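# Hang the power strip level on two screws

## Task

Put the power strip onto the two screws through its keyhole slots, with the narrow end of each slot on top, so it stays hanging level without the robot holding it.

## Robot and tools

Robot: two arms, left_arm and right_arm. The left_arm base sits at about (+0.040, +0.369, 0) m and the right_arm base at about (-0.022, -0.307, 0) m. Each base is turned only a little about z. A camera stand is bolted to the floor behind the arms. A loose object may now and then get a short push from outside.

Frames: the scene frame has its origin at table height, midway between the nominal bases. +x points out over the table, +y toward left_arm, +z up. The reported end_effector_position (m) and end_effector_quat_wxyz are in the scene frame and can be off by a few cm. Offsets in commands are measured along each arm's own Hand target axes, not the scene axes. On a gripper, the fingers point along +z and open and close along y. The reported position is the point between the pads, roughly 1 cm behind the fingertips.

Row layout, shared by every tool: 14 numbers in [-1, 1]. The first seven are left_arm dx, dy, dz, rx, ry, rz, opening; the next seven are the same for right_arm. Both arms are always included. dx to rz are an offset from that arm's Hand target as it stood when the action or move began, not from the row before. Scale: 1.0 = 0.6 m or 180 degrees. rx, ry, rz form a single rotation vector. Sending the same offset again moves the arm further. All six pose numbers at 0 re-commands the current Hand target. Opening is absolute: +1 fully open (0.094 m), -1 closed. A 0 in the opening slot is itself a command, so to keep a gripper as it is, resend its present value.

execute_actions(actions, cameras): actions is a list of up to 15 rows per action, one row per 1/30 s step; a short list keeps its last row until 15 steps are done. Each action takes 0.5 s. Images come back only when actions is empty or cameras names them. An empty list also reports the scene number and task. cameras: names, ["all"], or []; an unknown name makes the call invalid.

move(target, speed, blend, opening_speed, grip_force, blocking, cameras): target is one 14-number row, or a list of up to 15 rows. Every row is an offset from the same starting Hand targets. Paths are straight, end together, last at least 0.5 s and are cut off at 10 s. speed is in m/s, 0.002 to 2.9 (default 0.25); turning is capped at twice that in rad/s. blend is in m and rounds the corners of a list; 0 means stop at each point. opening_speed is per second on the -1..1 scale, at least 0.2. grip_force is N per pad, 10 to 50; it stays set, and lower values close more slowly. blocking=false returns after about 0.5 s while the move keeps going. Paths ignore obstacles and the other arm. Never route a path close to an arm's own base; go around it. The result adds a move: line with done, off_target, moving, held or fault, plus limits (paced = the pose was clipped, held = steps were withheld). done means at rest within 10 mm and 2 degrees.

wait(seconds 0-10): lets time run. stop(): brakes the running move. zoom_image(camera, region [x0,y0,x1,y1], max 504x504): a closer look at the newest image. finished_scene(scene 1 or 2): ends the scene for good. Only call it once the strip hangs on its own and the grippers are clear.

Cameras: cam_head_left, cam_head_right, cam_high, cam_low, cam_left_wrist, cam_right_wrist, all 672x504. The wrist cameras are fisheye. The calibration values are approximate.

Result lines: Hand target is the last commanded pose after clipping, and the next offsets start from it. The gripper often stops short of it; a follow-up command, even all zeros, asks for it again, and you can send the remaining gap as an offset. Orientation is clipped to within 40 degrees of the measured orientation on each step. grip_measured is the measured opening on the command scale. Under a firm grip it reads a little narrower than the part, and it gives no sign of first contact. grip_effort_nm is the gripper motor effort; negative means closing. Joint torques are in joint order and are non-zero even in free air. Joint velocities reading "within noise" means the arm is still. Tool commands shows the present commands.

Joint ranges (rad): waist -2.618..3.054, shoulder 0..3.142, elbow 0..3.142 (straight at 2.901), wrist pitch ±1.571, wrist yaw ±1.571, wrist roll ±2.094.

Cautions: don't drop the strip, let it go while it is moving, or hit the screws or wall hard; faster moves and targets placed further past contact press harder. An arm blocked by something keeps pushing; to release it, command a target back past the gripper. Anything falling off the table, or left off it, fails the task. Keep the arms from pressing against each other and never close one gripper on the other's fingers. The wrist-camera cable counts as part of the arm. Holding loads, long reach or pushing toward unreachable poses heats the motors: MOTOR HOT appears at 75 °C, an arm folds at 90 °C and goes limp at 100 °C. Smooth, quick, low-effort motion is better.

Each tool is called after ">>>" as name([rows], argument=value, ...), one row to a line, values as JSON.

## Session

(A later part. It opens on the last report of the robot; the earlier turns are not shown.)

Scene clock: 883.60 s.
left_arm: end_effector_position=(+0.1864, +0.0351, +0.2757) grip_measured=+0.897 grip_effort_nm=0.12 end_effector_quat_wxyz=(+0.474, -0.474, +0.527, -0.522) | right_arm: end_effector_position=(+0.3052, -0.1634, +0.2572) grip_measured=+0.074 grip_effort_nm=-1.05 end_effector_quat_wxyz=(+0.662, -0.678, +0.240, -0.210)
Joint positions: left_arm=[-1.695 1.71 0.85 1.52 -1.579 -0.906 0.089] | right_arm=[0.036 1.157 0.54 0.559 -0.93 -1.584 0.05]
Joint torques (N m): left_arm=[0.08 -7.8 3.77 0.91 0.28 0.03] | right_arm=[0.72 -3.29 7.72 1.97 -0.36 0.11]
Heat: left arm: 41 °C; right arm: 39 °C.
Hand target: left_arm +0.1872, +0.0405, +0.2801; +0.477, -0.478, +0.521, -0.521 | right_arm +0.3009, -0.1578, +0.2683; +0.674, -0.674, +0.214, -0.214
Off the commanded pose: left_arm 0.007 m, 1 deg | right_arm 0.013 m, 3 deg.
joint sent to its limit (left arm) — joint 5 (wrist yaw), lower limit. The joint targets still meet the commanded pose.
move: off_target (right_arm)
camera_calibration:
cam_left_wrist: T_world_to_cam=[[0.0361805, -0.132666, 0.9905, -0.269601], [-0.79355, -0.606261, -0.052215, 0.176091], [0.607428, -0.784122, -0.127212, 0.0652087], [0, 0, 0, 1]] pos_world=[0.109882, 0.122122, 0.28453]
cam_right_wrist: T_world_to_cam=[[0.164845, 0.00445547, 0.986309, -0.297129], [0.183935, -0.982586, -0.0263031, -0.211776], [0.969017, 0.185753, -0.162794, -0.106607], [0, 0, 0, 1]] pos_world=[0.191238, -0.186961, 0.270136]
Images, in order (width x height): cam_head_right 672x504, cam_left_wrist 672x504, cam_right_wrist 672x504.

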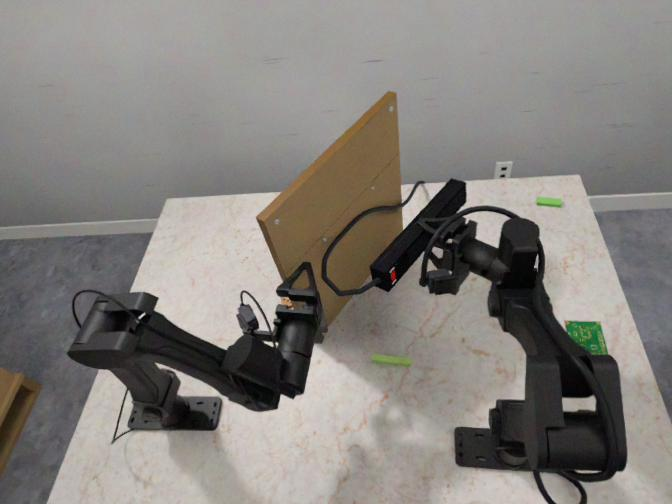

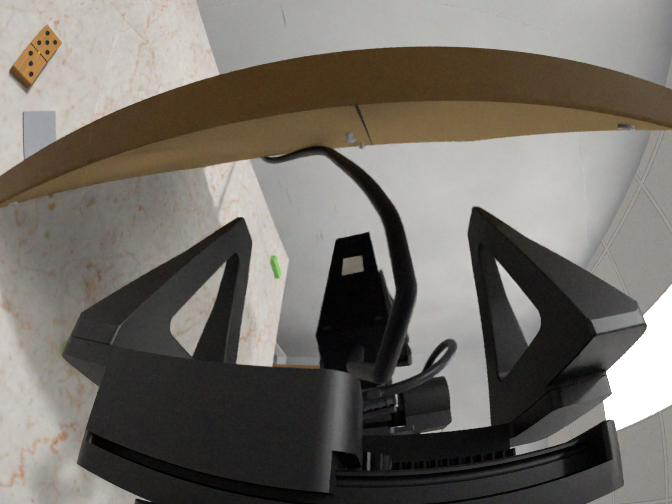

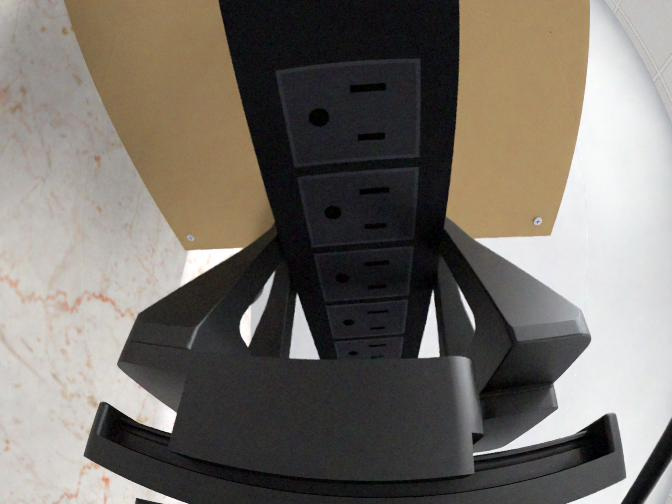

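>>> move(target=[0,0,0,0,0,0,0.9,-0.043,-0.035,0.083,0,0,-0.026,-0.5], cameras=["cam_left_wrist","cam_head_left"], speed=0.1)

>>> zoom_image(camera="cam_left_wrist", region=[290, 100, 440, 340])

Scene clock: 940.70 s.
left_arm: end_effector_position=(+0.1864, +0.0352, +0.2757) grip_measured=+0.897 grip_effort_nm=0.12 end_effector_quat_wxyz=(+0.474, -0.474, +0.527, -0.522) | right_arm: end_effector_position=(+0.3090, -0.1114, +0.2579) grip_measured=+0.074 grip_effort_nm=-1.05 end_effector_quat_wxyz=(-0.641, +0.698, -0.223, +0.228)
Joint positions: left_arm=[-1.695 1.71 0.85 1.52 -1.579 -0.906 0.089] | right_arm=[0.27 1.185 0.599 0.49 -0.691 -1.665 0.05]
Joint torques (N m): left_arm=[0.14 -7.75 3.84 0.9 0.28 0.03] | right_arm=[0.91 -3.54 11.38 2.08 -0.41 0.11]
Heat: left arm: 40 °C; right arm: 40 °C.
Hand target: left_arm +0.1872, +0.0406, +0.2800; +0.477, -0.478, +0.521, -0.521 | right_arm +0.3085, -0.1023, +0.2893; -0.664, +0.682, -0.186, +0.241
Off the commanded pose: left_arm 0.007 m, 1 deg | right_arm 0.033 m, 6 deg.
joint sent to its limit (left arm) — joint 5 (wrist yaw), lower limit. The joint targets still meet the commanded pose.
move: off_target (right_arm)
camera_calibration:
cam_left_wrist: T_world_to_cam=[[0.0363587, -0.132672, 0.990493, -0.269617], [-0.793377, -0.606496, -0.052114, 0.176073], [0.607644, -0.78394, -0.12731, 0.0651907], [0, 0, 0, 1]] pos_world=[0.109882, 0.122123, 0.284529]
Images, in order (width x height): cam_head_left 672x504, cam_left_wrist 672x504.

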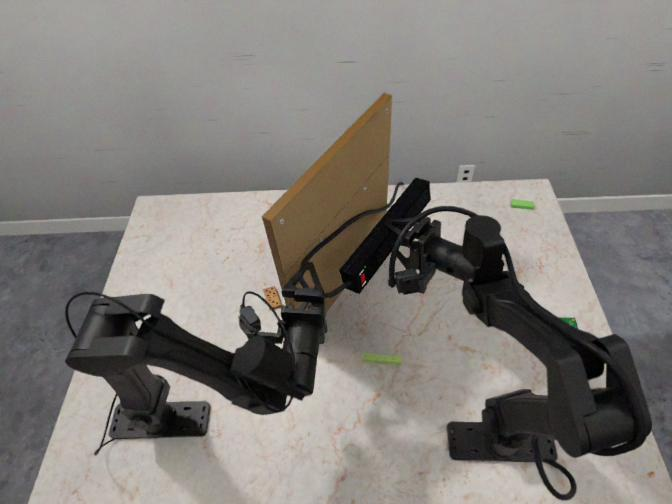

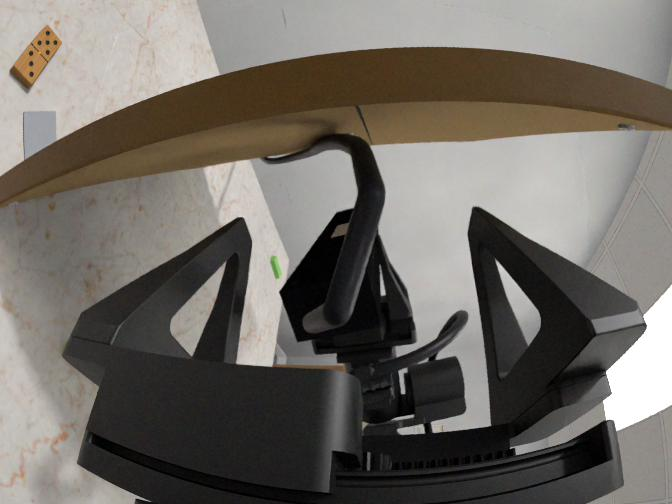

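Scaled by 2.100 from the camera's 672x504 image, which has a finer 960x720 frame.

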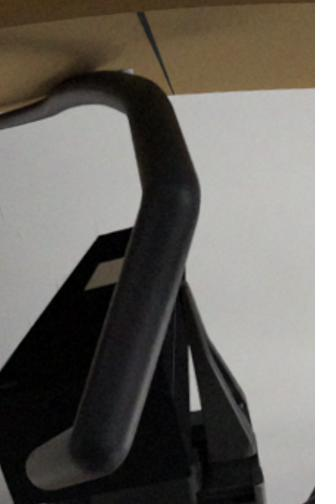

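>>> execute_actions(actions=[], cameras=["cam_head_left","cam_head_right","cam_low","cam_right_wrist"])

>>> zoom_image(camera="cam_head_right", region=[250, 90, 490, 340])

>>> zoom_image(camera="cam_head_left", region=[250, 90, 490, 340])

Scene clock: 961.07 s.
left_arm: end_effector_position=(+0.1864, +0.0352, +0.2757) grip_measured=+0.897 grip_effort_nm=0.12 end_effector_quat_wxyz=(+0.474, -0.474, +0.527, -0.522) | right_arm: end_effector_position=(+0.3091, -0.1114, +0.2578) grip_measured=+0.074 grip_effort_nm=-1.05 end_effector_quat_wxyz=(-0.641, +0.698, -0.223, +0.229)
Joint positions: left_arm=[-1.695 1.71 0.85 1.52 -1.579 -0.906 0.089] | right_arm=[0.27 1.185 0.599 0.49 -0.69 -1.665 0.05]
Joint velocities: within noise
Joint torques (N m): left_arm=[0.13 -7.75 3.78 0.9 0.31 0.03] | right_arm=[1.03 -3.56 11.55 2.1 -0.39 0.11]
Heat: left arm: 39 °C; right arm: 42 °C.
Hand target: left_arm +0.1872, +0.0406, +0.2800; +0.477, -0.478, +0.521, -0.521 | right_arm +0.3085, -0.1023, +0.2893; -0.664, +0.682, -0.186, +0.241
Tool commands: left_gripper/opening=+0.9 right_gripper/opening=-0.5
Off the commanded pose: left_arm 0.007 m, 1 deg | right_arm 0.033 m, 6 deg.
camera_calibration:
cam_right_wrist: T_world_to_cam=[[0.135903, 0.0747616, 0.987897, -0.28231], [0.182617, -0.981953, 0.0491896, -0.180459], [0.973746, 0.173722, -0.147103, -0.126708], [0, 0, 0, 1]] pos_world=[0.194703, -0.134084, 0.269131]
Images, in order (width x height): cam_head_left 672x504, cam_head_right 672x504, cam_low 672x504, cam_right_wrist 672x504.

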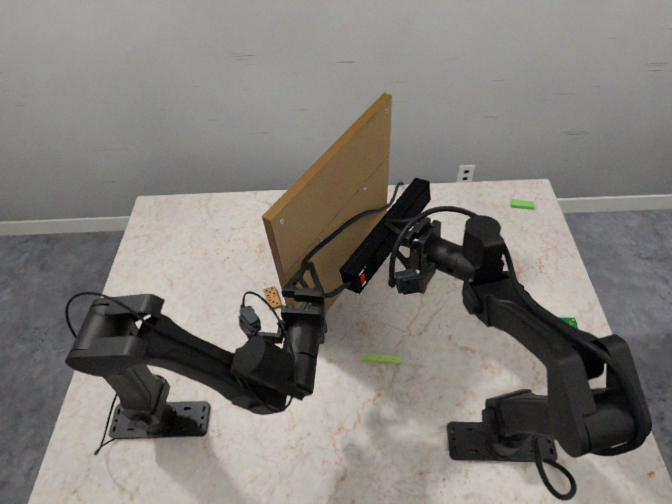

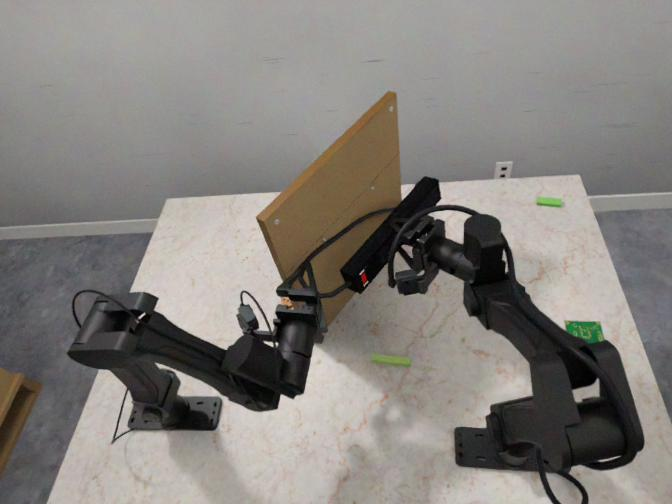

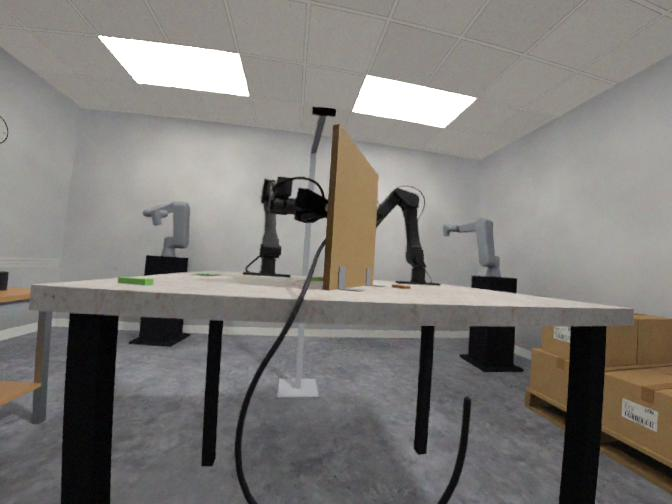

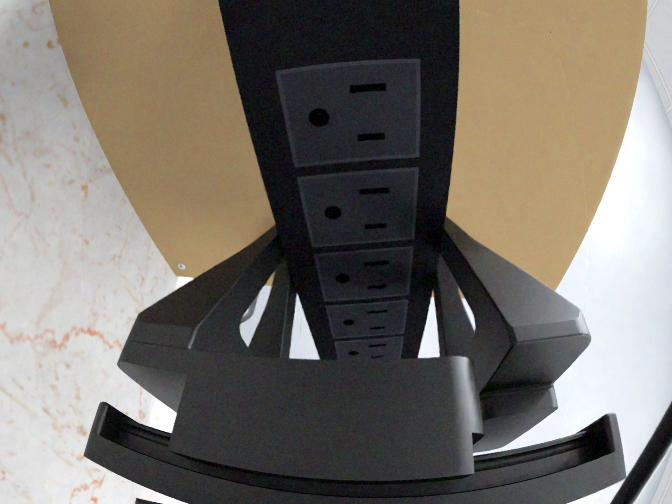

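Scaled by 2.016 from the camera's 672x504 image, which has a finer 960x720 frame.

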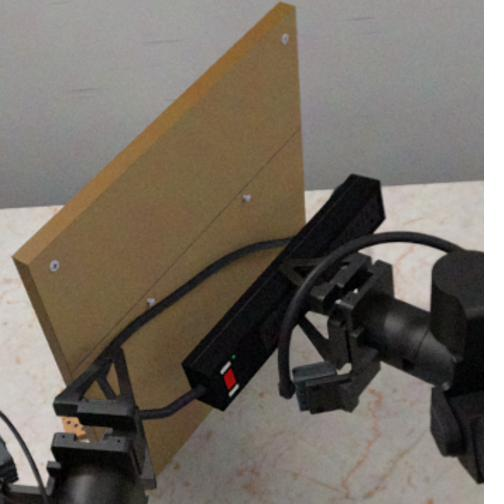

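Scaled by 2.016 from the camera's 672x504 image, which has a finer 960x720 frame.

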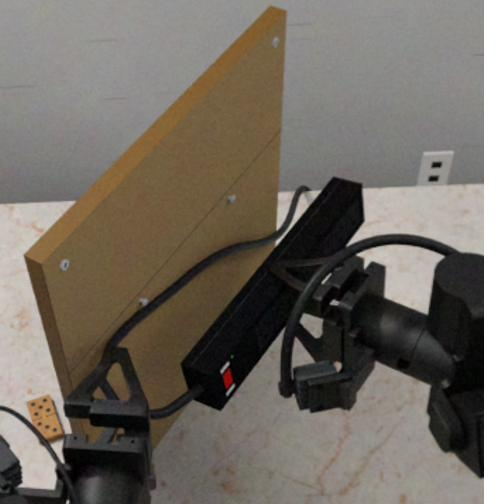

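>>> move(target=[0,0,0,0,0,0,-1,0,0,0,0,0,0,-0.5], cameras=["cam_left_wrist"], speed=0.1, opening_speed=0.8)

Scene clock: 998.20 s.
left_arm: end_effector_position=(+0.1865, +0.0358, +0.2722) grip_measured=-0.808 grip_effort_nm=-1.03 end_effector_quat_wxyz=(+0.481, -0.467, +0.533, -0.516) | right_arm: end_effector_position=(+0.3105, -0.1113, +0.2632) grip_measured=+0.074 grip_effort_nm=-1.05 end_effector_quat_wxyz=(+0.646, -0.693, +0.229, -0.224)
Joint positions: left_arm=[-1.695 1.71 0.839 1.508 -1.579 -0.902 0.009] | right_arm=[0.27 1.185 0.612 0.489 -0.689 -1.639 0.05]
Joint torques (N m): left_arm=[0.14 -7.88 4.46 1 0.26 -0.05] | right_arm=[1.26 -3.33 10.69 2.09 -0.35 -0.13]
Heat: left arm: 39 °C; right arm: 43 °C.
Hand target: left_arm +0.1872, +0.0406, +0.2800; +0.477, -0.478, +0.521, -0.521 | right_arm +0.3085, -0.1023, +0.2894; +0.664, -0.682, +0.186, -0.241
Off the commanded pose: left_arm 0.009 m, 2 deg | right_arm 0.028 m, 6 deg.
joint sent to its limit (left arm) — joint 5 (wrist yaw), lower limit. The joint targets still meet the commanded pose.
move: off_target (right_arm)
camera_calibration:
cam_left_wrist: T_world_to_cam=[[0.0335859, -0.159326, 0.986655, -0.26348], [-0.793225, -0.604814, -0.0706645, 0.181252], [0.608001, -0.780266, -0.146695, 0.0703009], [0, 0, 0, 1]] pos_world=[0.10988, 0.122498, 0.283084]
Images, in order (width x height): cam_left_wrist 672x504.

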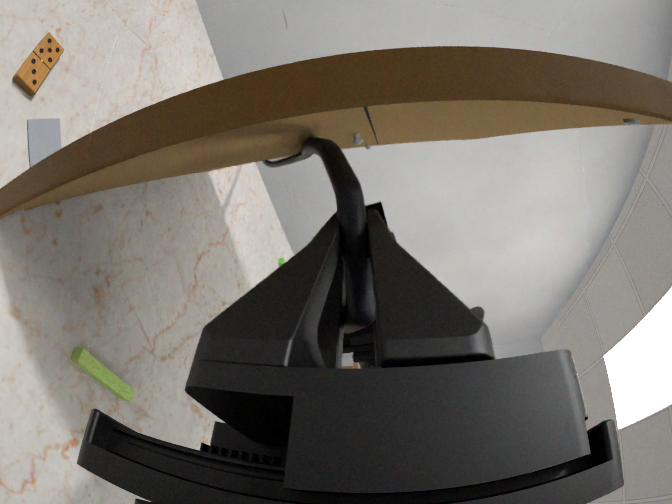

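>>> move(target=[0.065,0.1,-0.13,0,0,0,-1,0,0,0,0,0,0,-0.5], cameras=["cam_left_wrist","cam_head_left","cam_head_right"], speed=0.08)

Scene clock: 1005.70 s.
left_arm: end_effector_position=(+0.1183, +0.0101, +0.2319) grip_measured=-0.816 grip_effort_nm=-1.04 end_effector_quat_wxyz=(+0.403, -0.440, +0.556, -0.579) | right_arm: end_effector_position=(+0.2918, -0.0959, +0.2567) grip_measured=+0.069 grip_effort_nm=-1.05 end_effector_quat_wxyz=(-0.643, +0.719, -0.163, +0.209)
Joint positions: left_arm=[-1.888 1.799 0.781 1.52 -1.579 -1.13 0.009] | right_arm=[0.288 1.185 0.612 0.451 -0.786 -1.748 0.05]
Joint torques (N m): left_arm=[-2.93 -4.41 2.73 0.92 0.21 0.09] | right_arm=[-0.64 -4.08 10.69 2.27 0.55 0.98]
Heat: left arm: 39 °C; right arm: 43 °C.
Hand target: left_arm +0.1061, +0.0085, +0.2200; +0.477, -0.478, +0.521, -0.521 | right_arm +0.3085, -0.1022, +0.2894; -0.665, +0.682, -0.186, +0.241
Off the commanded pose: left_arm 0.017 m, 12 deg | right_arm 0.037 m, 7 deg.
joint sent to its limit (left arm) — joint 5 (wrist yaw), lower limit. The joint targets are off in orientation, not in position.
move: off_target (left_arm, right_arm)
camera_calibration:
cam_left_wrist: T_world_to_cam=[[0.0282693, -0.0736949, 0.99688, -0.228164], [-0.895423, -0.445154, -0.00751605, 0.10465], [0.444319, -0.892416, -0.0785723, 0.0903729], [0, 0, 0, 1]] pos_world=[0.060002, 0.110421, 0.23534]
Images, in order (width x height): cam_head_left 672x504, cam_head_right 672x504, cam_left_wrist 672x504.

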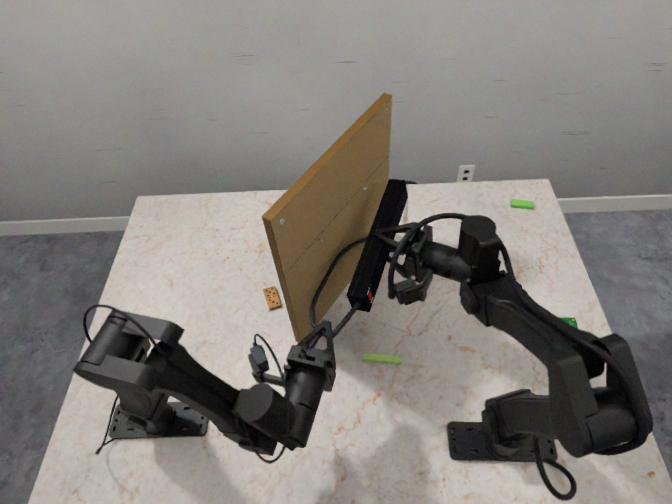

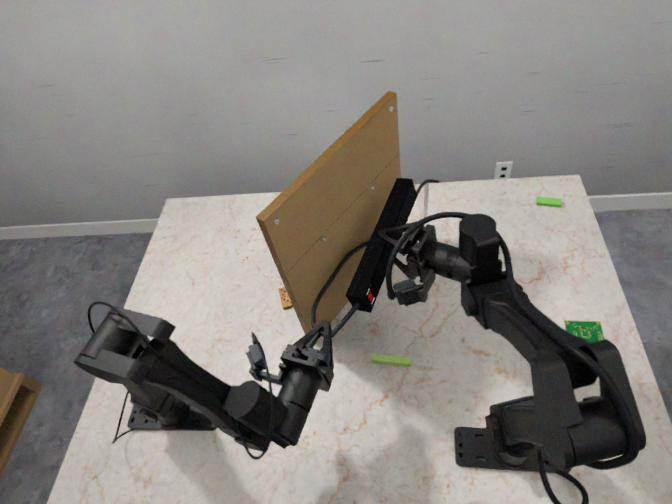

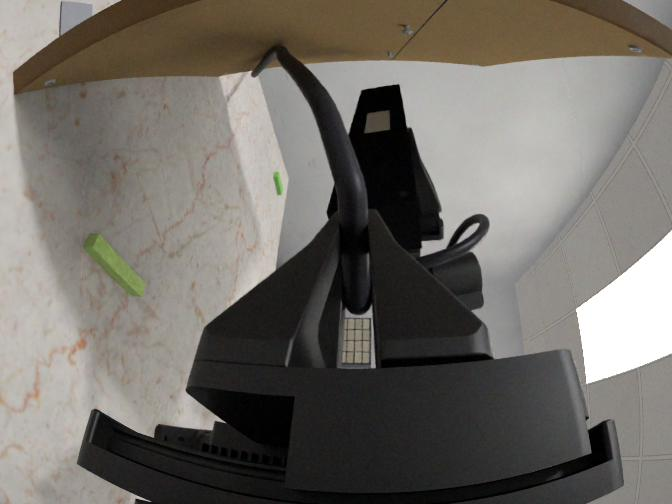

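>>> move(target=[0.033,0.1,0.058,0,0,0,-1,0,0,0,0,0,0,-0.5], cameras=["cam_left_wrist","cam_head_left","cam_head_right","cam_high"], speed=0.08)

Scene clock: 1016.70 s.
left_arm: end_effector_position=(+0.1402, -0.0110, +0.1778) grip_measured=-0.816 grip_effort_nm=-1.04 end_effector_quat_wxyz=(+0.413, -0.474, +0.526, -0.572) | right_arm: end_effector_position=(+0.3086, -0.1130, +0.2332) grip_measured=+0.069 grip_effort_nm=-1.05 end_effector_quat_wxyz=(-0.586, +0.745, -0.177, +0.264)
Joint positions: left_arm=[-1.809 2.017 0.845 1.52 -1.58 -1.33 0.009] | right_arm=[0.273 1.19 0.612 0.355 -0.674 -1.9 0.05]
Joint torques (N m): left_arm=[-0.09 -3.62 3.54 0.86 0.13 0.22] | right_arm=[0.05 -5.45 12.46 2.58 -0.92 2.08]
Heat: left arm: 39 °C; right arm: 44 °C.
Hand target: left_arm +0.1389, -0.0143, +0.1601; +0.477, -0.478, +0.521, -0.521 | right_arm +0.3085, -0.1022, +0.2894; -0.664, +0.682, -0.186, +0.241
Off the commanded pose: left_arm 0.018 m, 9 deg | right_arm 0.057 m, 12 deg.
joint sent to its limit (left arm) — joint 5 (wrist yaw), lower limit. The joint targets are off in orientation, not in position.
move: off_target (left_arm, right_arm)
camera_calibration:
cam_left_wrist: T_world_to_cam=[[0.0427946, -0.0267449, 0.998726, -0.178291], [-0.856534, -0.515583, 0.022895, 0.102738], [0.514313, -0.856422, -0.0449721, 0.042283], [0, 0, 0, 1]] pos_world=[0.0738816, 0.0844135, 0.177613]
Images, in order (width x height): cam_head_left 672x504, cam_head_right 672x504, cam_high 672x504, cam_left_wrist 672x504.

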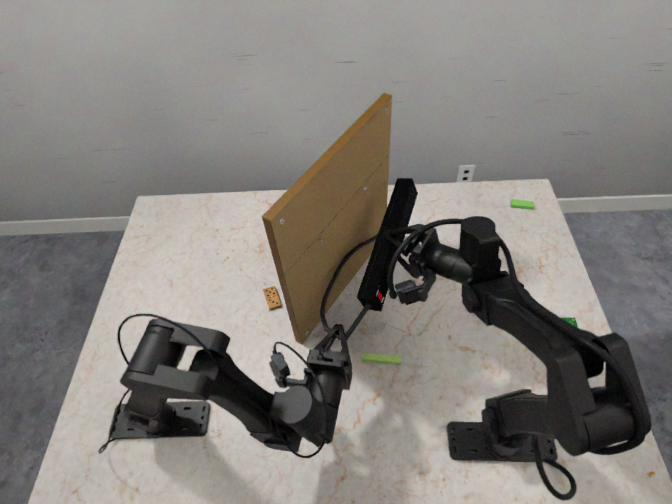

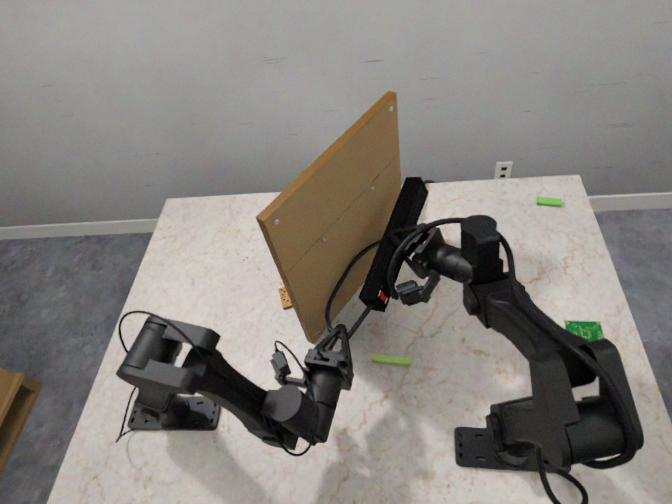

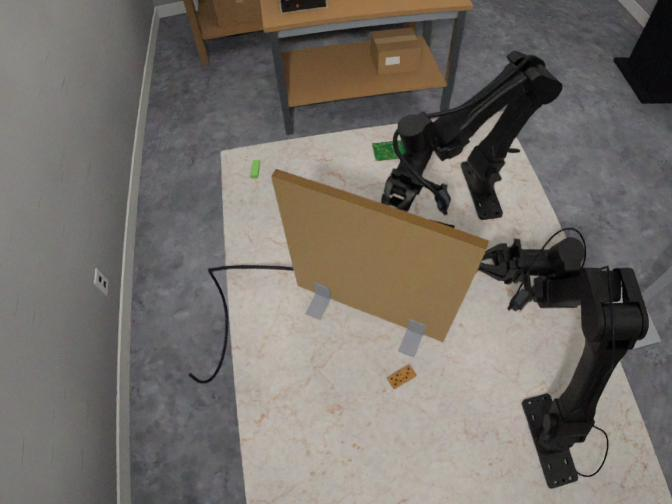

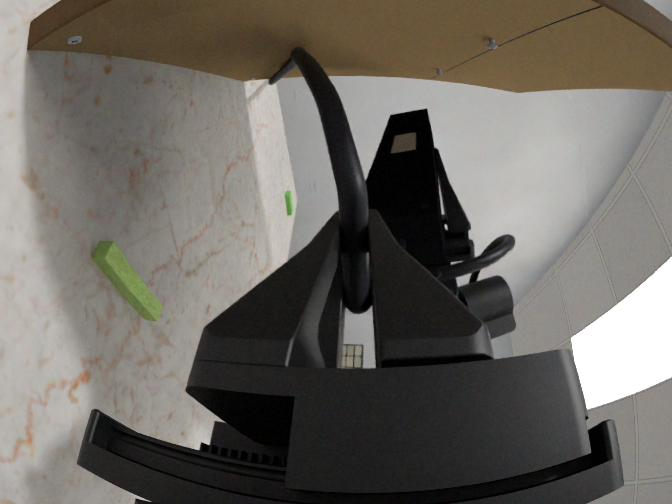

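>>> move(target=[0,0,0.02,0,0,0,0.9,0,0,0,0,0,0,-0.5], cameras=["cam_left_wrist","cam_head_left","cam_head_right"], speed=0.08)

Scene clock: 1022.57 s.
left_arm: end_effector_position=(+0.1480, -0.0121, +0.1678) grip_measured=+0.898 grip_effort_nm=0.09 end_effector_quat_wxyz=(+0.431, -0.469, +0.530, -0.559) | right_arm: end_effector_position=(+0.3138, -0.1142, +0.2508) grip_measured=+0.069 grip_effort_nm=-1.05 end_effector_quat_wxyz=(-0.615, +0.717, -0.205, +0.259)
Joint positions: left_arm=[-1.787 2.053 0.853 1.52 -1.58 -1.317 0.089] | right_arm=[0.271 1.19 0.614 0.435 -0.663 -1.778 0.05]
Joint torques (N m): left_arm=[0.94 -5.33 4.6 0.91 0.12 0.23] | right_arm=[0.73 -4.44 11.02 2.27 -0.79 1.07]
Heat: left arm: 39 °C; right arm: 45 °C.
Hand target: left_arm +0.1510, -0.0153, +0.1600; +0.478, -0.478, +0.522, -0.521 | right_arm +0.3085, -0.1022, +0.2892; -0.664, +0.683, -0.186, +0.241
Off the commanded pose: left_arm 0.009 m, 7 deg | right_arm 0.041 m, 8 deg.
joint sent to its limit (left arm) — joint 5 (wrist yaw), lower limit. The joint targets are off in orientation, not in position.
move: off_target (left_arm, right_arm)
camera_calibration:
cam_left_wrist: T_world_to_cam=[[0.0357106, -0.0645699, 0.997274, -0.167753], [-0.844794, -0.535074, -0.00439352, 0.111733], [0.533899, -0.842334, -0.0736561, 0.0388926], [0, 0, 0, 1]] pos_world=[0.0796174, 0.0817143, 0.170651]
Images, in order (width x height): cam_head_left 672x504, cam_head_right 672x504, cam_left_wrist 672x504.

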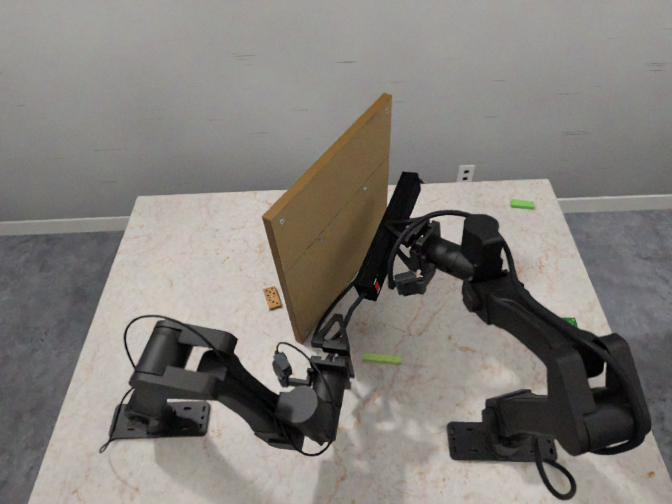

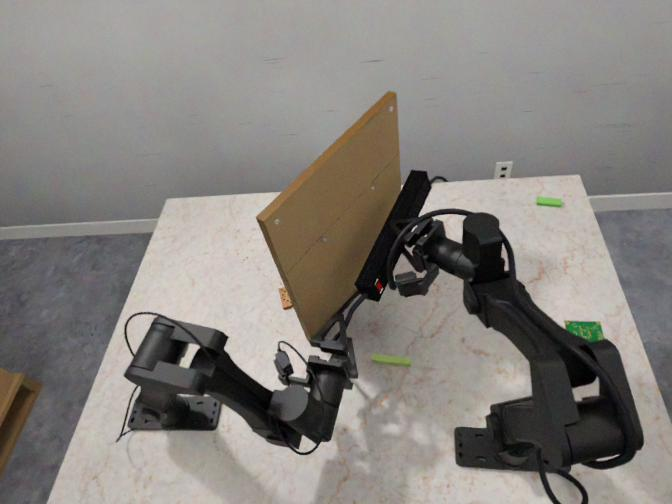

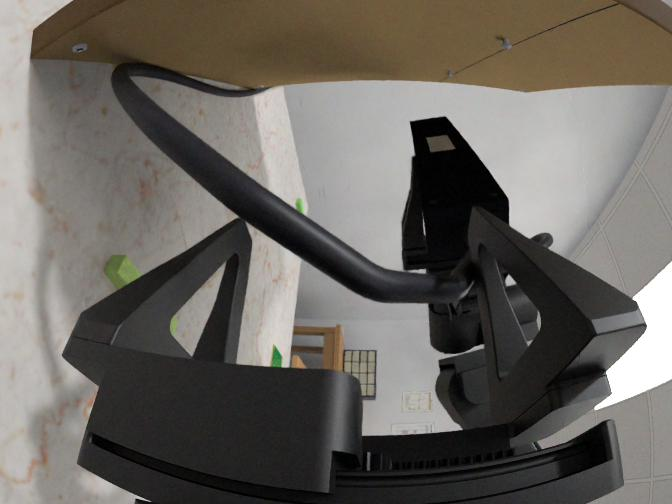

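>>> move([
  [0,0,-0.1,0,0,0,0.9,0,0,0,0,0,0,-0.5],
  [-0.05,-0.2,-0.1,0,0,0,0.9,0,0,0,0,0,0,-0.5],
  [-0.098,-0.19,0.04,0,0,0,0.9,0,0,0,0,0,0,-0.5],
], cameras=["cam_left_wrist","cam_head_left"], speed=0.15, blend=0.02)

>>> zoom_image(camera="cam_left_wrist", region=[280, 100, 460, 380])

Scene clock: 1038.17 s.
left_arm: end_effector_position=(+0.1793, +0.0448, +0.2682) grip_measured=+0.898 grip_effort_nm=0.09 end_effector_quat_wxyz=(+0.467, -0.469, +0.531, -0.529) | right_arm: end_effector_position=(+0.3117, -0.1114, +0.2590) grip_measured=+0.067 grip_effort_nm=-1.05 end_effector_quat_wxyz=(-0.638, +0.700, -0.223, +0.231)
Joint positions: left_arm=[-1.721 1.646 0.776 1.402 -1.58 -1.039 0.089] | right_arm=[0.271 1.19 0.614 0.472 -0.685 -1.676 0.05]
Joint torques (N m): left_arm=[0.29 -4.86 6.71 0.91 0.25 0.07] | right_arm=[0.95 -3.89 10.58 2.23 -0.49 0.21]
Heat: left arm: 39 °C; right arm: 47 °C.
Hand target: left_arm +0.1801, +0.0412, +0.2740; +0.477, -0.478, +0.521, -0.521 | right_arm +0.3085, -0.1022, +0.2893; -0.664, +0.682, -0.186, +0.241
Off the commanded pose: left_arm 0.007 m, 2 deg | right_arm 0.032 m, 6 deg.
joint sent to its limit (left arm) — joint 5 (wrist yaw), lower limit. The joint targets still meet the commanded pose.
move: off_target (right_arm)
camera_calibration:
cam_left_wrist: T_world_to_cam=[[0.0331721, -0.128582, 0.991144, -0.260385], [-0.808328, -0.586684, -0.0490578, 0.176894], [0.587796, -0.799542, -0.123398, 0.0792646], [0, 0, 0, 1]] pos_world=[0.105035, 0.133676, 0.276539]
Images, in order (width x height): cam_head_left 672x504, cam_left_wrist 672x504.

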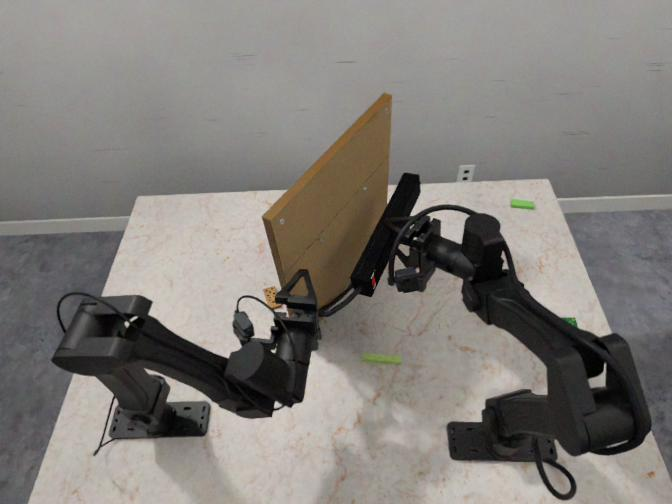

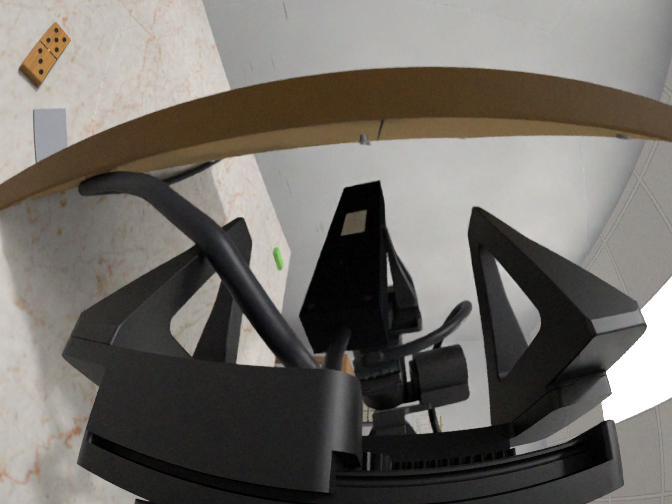

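Scaled by 1.800 from the camera's 672x504 image, which has a finer 960x720 frame.

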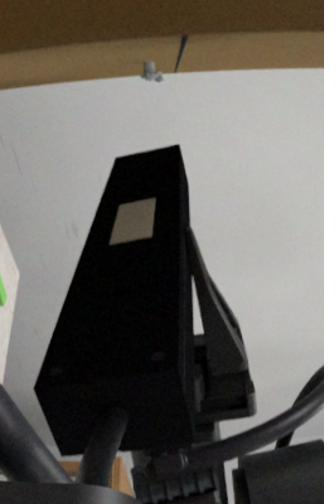

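>>> move(target=[0,0,0,0,0,0,0.9,-0.013,-0.042,0.025,0.02,0.056,0,-0.5], cameras=["cam_left_wrist"], speed=0.1)

>>> zoom_image(camera="cam_left_wrist", region=[280, 100, 460, 380])

Scene clock: 1086.20 s.
left_arm: end_effector_position=(+0.1793, +0.0448, +0.2682) grip_measured=+0.898 grip_effort_nm=0.09 end_effector_quat_wxyz=(+0.467, -0.469, +0.532, -0.529) | right_arm: end_effector_position=(+0.3149, -0.0879, +0.2696) grip_measured=+0.067 grip_effort_nm=-1.05 end_effector_quat_wxyz=(+0.627, -0.675, +0.267, -0.284)
Joint positions: left_arm=[-1.721 1.646 0.776 1.401 -1.58 -1.039 0.089] | right_arm=[0.463 1.173 0.614 0.502 -0.349 -1.639 0.05]
Joint torques (N m): left_arm=[0.46 -4.85 6.68 0.91 0.23 0.08] | right_arm=[1.07 -6.54 9.92 2.46 -0.2 0.22]
Heat: left arm: 41 °C; right arm: 45 °C.
Hand target: left_arm +0.1801, +0.0412, +0.2740; +0.477, -0.478, +0.521, -0.521 | right_arm +0.3091, -0.0843, +0.3137; +0.667, -0.637, +0.236, -0.306
Off the commanded pose: left_arm 0.007 m, 2 deg | right_arm 0.045 m, 8 deg.
joint sent to its limit (left arm) — joint 5 (wrist yaw), lower limit. The joint targets still meet the commanded pose.
move: off_target (right_arm)
camera_calibration:
cam_left_wrist: T_world_to_cam=[[0.033121, -0.128996, 0.991092, -0.26031], [-0.808349, -0.586633, -0.0493396, 0.176967], [0.587771, -0.799514, -0.123704, 0.0793474], [0, 0, 0, 1]] pos_world=[0.105035, 0.133675, 0.276538]
Images, in order (width x height): cam_left_wrist 672x504.

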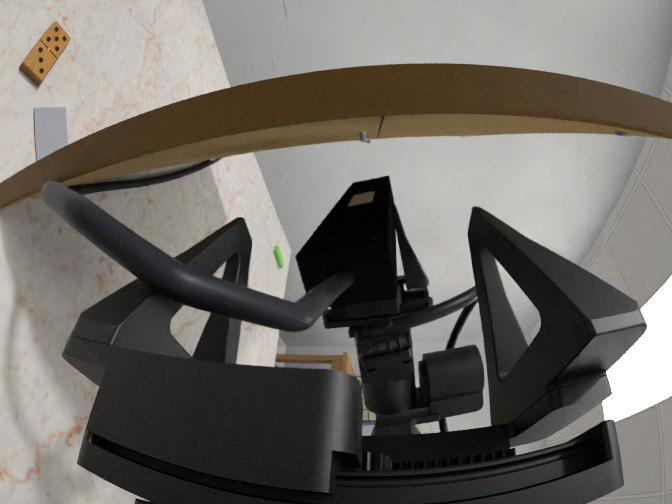

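Scaled by 1.800 from the camera's 672x504 image, which has a finer 960x720 frame.

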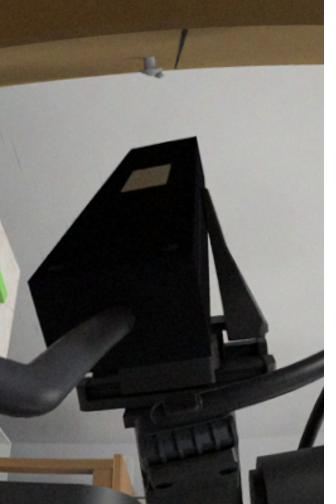

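>>> move(target=[0,0,0,0,0,0,0.9,0,-0.03,0.067,0.018,0,0.017,-0.5], cameras=["cam_left_wrist"], speed=0.08)

>>> zoom_image(camera="cam_left_wrist", region=[280, 100, 460, 340])

Scene clock: 1129.50 s.
left_arm: end_effector_position=(+0.1793, +0.0448, +0.2682) grip_measured=+0.898 grip_effort_nm=0.09 end_effector_quat_wxyz=(+0.467, -0.469, +0.532, -0.529) | right_arm: end_effector_position=(+0.3346, -0.0647, +0.2908) grip_measured=+0.067 grip_effort_nm=-1.05 end_effector_quat_wxyz=(+0.649, -0.652, +0.268, -0.285)
Joint positions: left_arm=[-1.721 1.646 0.776 1.401 -1.58 -1.039 0.089] | right_arm=[0.515 1.288 0.714 0.58 -0.297 -1.593 0.05]
Joint torques (N m): left_arm=[0.4 -4.89 6.68 0.9 0.24 0.08] | right_arm=[0.99 -4.45 11.9 2.5 -0.1 0.44]
Heat: left arm: 41 °C; right arm: 52 °C.
Hand target: left_arm +0.1801, +0.0412, +0.2740; +0.477, -0.478, +0.521, -0.521 | right_arm +0.3355, -0.0559, +0.3346; +0.692, -0.612, +0.244, -0.295
Off the commanded pose: left_arm 0.007 m, 2 deg | right_arm 0.045 m, 7 deg.
joint sent to its limit (left arm) — joint 5 (wrist yaw), lower limit. The joint targets still meet the commanded pose.
move: off_target (right_arm)
camera_calibration:
cam_left_wrist: T_world_to_cam=[[0.033121, -0.128996, 0.991092, -0.26031], [-0.808349, -0.586633, -0.0493396, 0.176967], [0.587771, -0.799514, -0.123704, 0.0793474], [0, 0, 0, 1]] pos_world=[0.105035, 0.133675, 0.276538]
Images, in order (width x height): cam_left_wrist 672x504.

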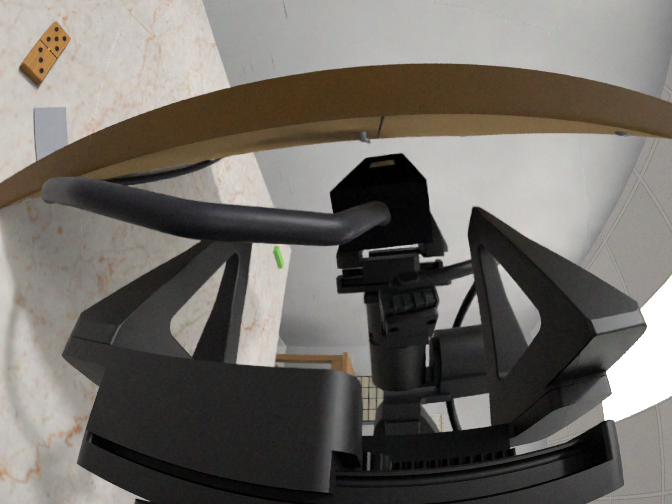

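Scaled by 2.100 from the camera's 672x504 image, which has a finer 960x720 frame.

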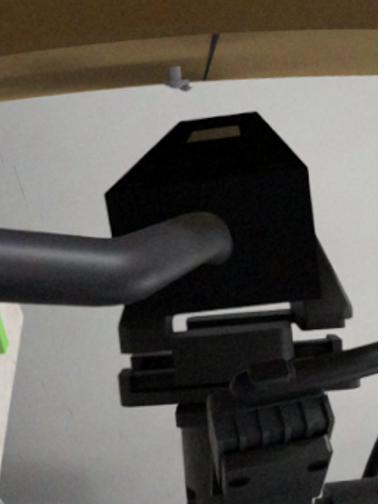

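>>> move(target=[0,0,0,0,0,0,0.9,-0.005,0.034,0,-0.022,0,0.022,-0.5], cameras=["cam_left_wrist"], speed=0.08)

>>> zoom_image(camera="cam_left_wrist", region=[280, 100, 460, 340])

Scene clock: 1167.80 s.
left_arm: end_effector_position=(+0.1793, +0.0448, +0.2682) grip_measured=+0.898 grip_effort_nm=0.09 end_effector_quat_wxyz=(+0.467, -0.469, +0.532, -0.529) | right_arm: end_effector_position=(+0.3350, -0.0610, +0.2783) grip_measured=+0.067 grip_effort_nm=-1.05 end_effector_quat_wxyz=(+0.644, -0.657, +0.292, -0.260)
Joint positions: left_arm=[-1.721 1.646 0.776 1.401 -1.58 -1.039 0.089] | right_arm=[0.526 1.302 0.714 0.552 -0.287 -1.547 0.05]
Joint torques (N m): left_arm=[0.36 -4.92 6.68 0.91 0.23 0.07] | right_arm=[0.98 -4.78 11.73 2.25 -0.14 0.46]
Heat: left arm: 41 °C; right arm: 51 °C.
Hand target: left_arm +0.1801, +0.0412, +0.2740; +0.477, -0.478, +0.521, -0.521 | right_arm +0.3355, -0.0521, +0.3143; +0.681, -0.627, +0.275, -0.262
Off the commanded pose: left_arm 0.007 m, 2 deg | right_arm 0.037 m, 6 deg.
joint sent to its limit (left arm) — joint 5 (wrist yaw), lower limit. The joint targets still meet the commanded pose.
move: off_target (right_arm)
camera_calibration:
cam_left_wrist: T_world_to_cam=[[0.033121, -0.128996, 0.991092, -0.26031], [-0.808349, -0.586633, -0.0493396, 0.176967], [0.587771, -0.799514, -0.123704, 0.0793474], [0, 0, 0, 1]] pos_world=[0.105035, 0.133675, 0.276538]
Images, in order (width x height): cam_left_wrist 672x504.

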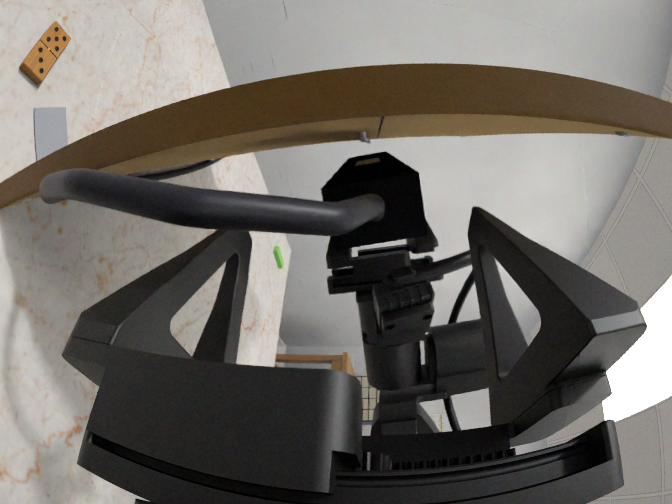

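Scaled by 2.100 from the camera's 672x504 image, which has a finer 960x720 frame.

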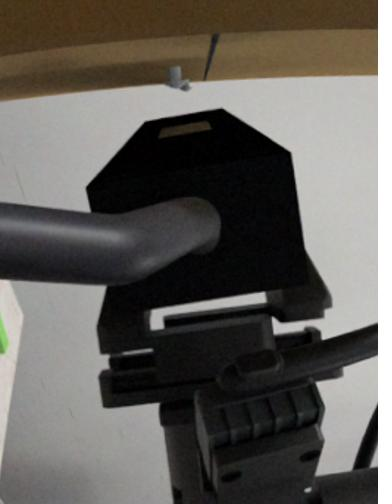

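>>> move(target=[0,0,0,0,0,0,0.9,0,0,0,0.04,0,-0.008,-0.5], cameras=["cam_left_wrist"], speed=0.08)

>>> zoom_image(camera="cam_left_wrist", region=[280, 100, 460, 340])

Scene clock: 1195.00 s.
left_arm: end_effector_position=(+0.1793, +0.0448, +0.2682) grip_measured=+0.898 grip_effort_nm=0.09 end_effector_quat_wxyz=(+0.467, -0.469, +0.532, -0.529) | right_arm: end_effector_position=(+0.3406, -0.0570, +0.2928) grip_measured=+0.067 grip_effort_nm=-1.05 end_effector_quat_wxyz=(+0.684, -0.616, +0.264, -0.289)
Joint positions: left_arm=[-1.721 1.646 0.776 1.401 -1.58 -1.039 0.089] | right_arm=[0.532 1.373 0.678 0.802 -0.277 -1.536 0.05]
Joint torques (N m): left_arm=[0.42 -4.79 6.71 0.92 0.24 0.09] | right_arm=[0.98 -4.79 7.75 2.53 -0.05 0.44]
Heat: left arm: 41 °C; right arm: 53 °C.
Hand target: left_arm +0.1801, +0.0412, +0.2740; +0.477, -0.478, +0.521, -0.521 | right_arm +0.3355, -0.0522, +0.3145; +0.715, -0.586, +0.250, -0.287
Off the commanded pose: left_arm 0.007 m, 2 deg | right_arm 0.023 m, 5 deg.
joint sent to its limit (left arm) — joint 5 (wrist yaw), lower limit. The joint targets still meet the commanded pose.
move: off_target (right_arm)
camera_calibration:
cam_left_wrist: T_world_to_cam=[[0.033121, -0.128996, 0.991092, -0.26031], [-0.808349, -0.586633, -0.0493396, 0.176967], [0.587771, -0.799514, -0.123704, 0.0793474], [0, 0, 0, 1]] pos_world=[0.105035, 0.133675, 0.276538]
Images, in order (width x height): cam_left_wrist 672x504.

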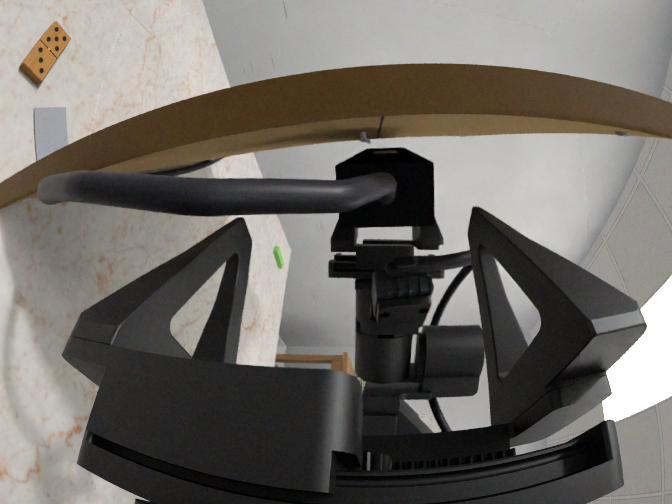

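Scaled by 2.100 from the camera's 672x504 image, which has a finer 960x720 frame.

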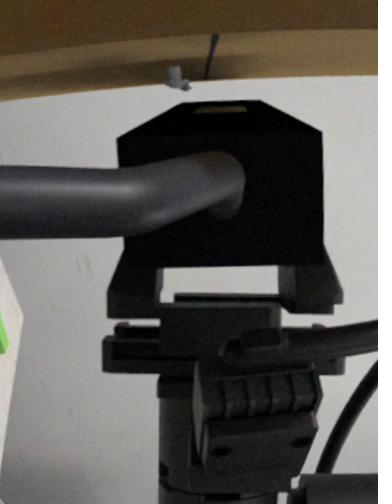

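>>> move(target=[0,0,0,0,0,0,0.9,0,0.028,-0.01,0.003,0,0.012,-0.5], cameras=["cam_left_wrist"], speed=0.08)

>>> zoom_image(camera="cam_left_wrist", region=[280, 100, 460, 340])

Scene clock: 1210.90 s.
left_arm: end_effector_position=(+0.1793, +0.0448, +0.2682) grip_measured=+0.898 grip_effort_nm=0.09 end_effector_quat_wxyz=(+0.467, -0.469, +0.532, -0.529) | right_arm: end_effector_position=(+0.3383, -0.0583, +0.2754) grip_measured=+0.067 grip_effort_nm=-1.05 end_effector_quat_wxyz=(+0.692, -0.608, +0.274, -0.277)
Joint positions: left_arm=[-1.721 1.646 0.776 1.401 -1.58 -1.039 0.089] | right_arm=[0.532 1.409 0.617 0.909 -0.276 -1.497 0.05]
Joint torques (N m): left_arm=[0.4 -4.89 6.72 0.9 0.23 0.07] | right_arm=[0.98 -4.71 7.66 2.54 -0.04 0.46]
Heat: left arm: 41 °C; right arm: 54 °C.
Hand target: left_arm +0.1801, +0.0412, +0.2740; +0.477, -0.478, +0.521, -0.521 | right_arm +0.3334, -0.0539, +0.2969; +0.723, -0.578, +0.260, -0.275
Off the commanded pose: left_arm 0.007 m, 2 deg | right_arm 0.022 m, 5 deg.
joint sent to its limit (left arm) — joint 5 (wrist yaw), lower limit. The joint targets still meet the commanded pose.
move: off_target (right_arm)
camera_calibration:
cam_left_wrist: T_world_to_cam=[[0.033121, -0.128996, 0.991092, -0.26031], [-0.808349, -0.586633, -0.0493396, 0.176967], [0.587771, -0.799514, -0.123704, 0.0793474], [0, 0, 0, 1]] pos_world=[0.105035, 0.133675, 0.276538]
Images, in order (width x height): cam_left_wrist 672x504.

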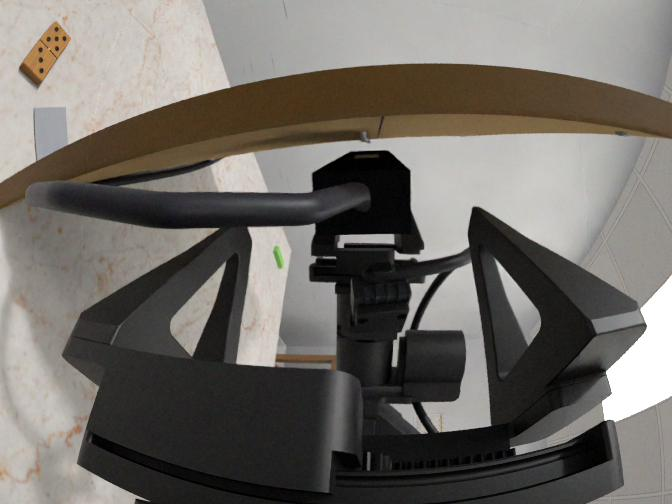

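Scaled by 2.100 from the camera's 672x504 image, which has a finer 960x720 frame.

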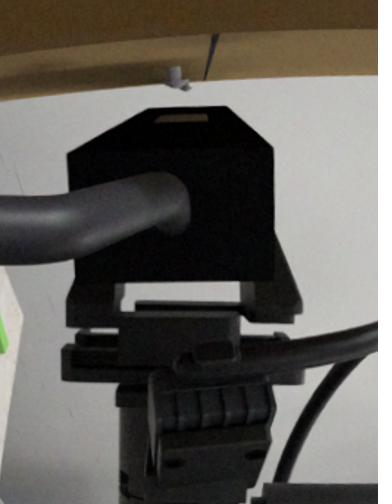

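>>> move(target=[0,0,0,0,0,0,0.9,-0.008,-0.013,0.055,0,0.002,0,-0.5], cameras=["cam_left_wrist"], speed=0.06)

>>> zoom_image(camera="cam_left_wrist", region=[280, 100, 460, 340])

Scene clock: 1231.77 s.
left_arm: end_effector_position=(+0.1793, +0.0448, +0.2682) grip_measured=+0.898 grip_effort_nm=0.08 end_effector_quat_wxyz=(+0.467, -0.469, +0.532, -0.529) | right_arm: end_effector_position=(+0.3430, -0.0455, +0.2677) grip_measured=+0.067 grip_effort_nm=-1.05 end_effector_quat_wxyz=(+0.685, -0.614, +0.283, -0.272)
Joint positions: left_arm=[-1.721 1.646 0.776 1.401 -1.58 -1.039 0.089] | right_arm=[0.569 1.452 0.648 0.894 -0.235 -1.496 0.05]
Joint torques (N m): left_arm=[0.4 -4.9 6.68 0.89 0.21 0.09] | right_arm=[1.98 -3.54 14.89 2.19 0.06 0.36]
Heat: left arm: 41 °C; right arm: 56 °C.
Hand target: left_arm +0.1801, +0.0412, +0.2740; +0.477, -0.478, +0.521, -0.521 | right_arm +0.3522, -0.0291, +0.3112; +0.722, -0.577, +0.262, -0.277
Off the commanded pose: left_arm 0.007 m, 2 deg | right_arm 0.047 m, 7 deg.
joint sent to its limit (left arm) — joint 5 (wrist yaw), lower limit. The joint targets still meet the commanded pose.
move: off_target (right_arm)
camera_calibration:
cam_left_wrist: T_world_to_cam=[[0.033121, -0.128996, 0.991092, -0.26031], [-0.808349, -0.586633, -0.0493396, 0.176967], [0.587771, -0.799514, -0.123704, 0.0793474], [0, 0, 0, 1]] pos_world=[0.105035, 0.133675, 0.276538]
Images, in order (width x height): cam_left_wrist 672x504.

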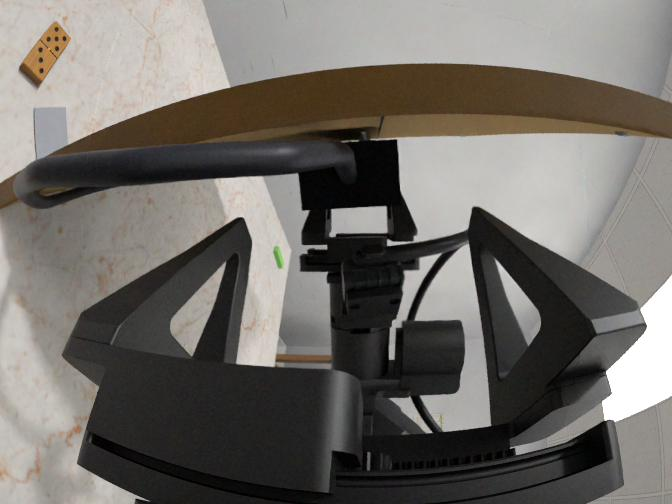

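Scaled by 2.100 from the camera's 672x504 image, which has a finer 960x720 frame.

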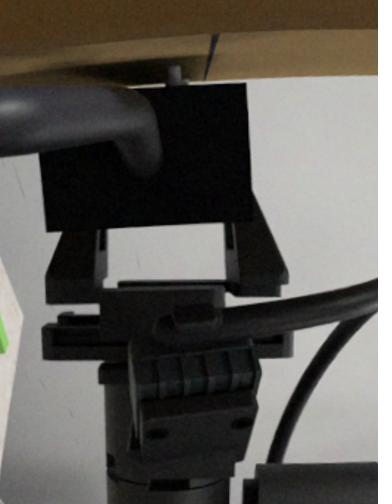

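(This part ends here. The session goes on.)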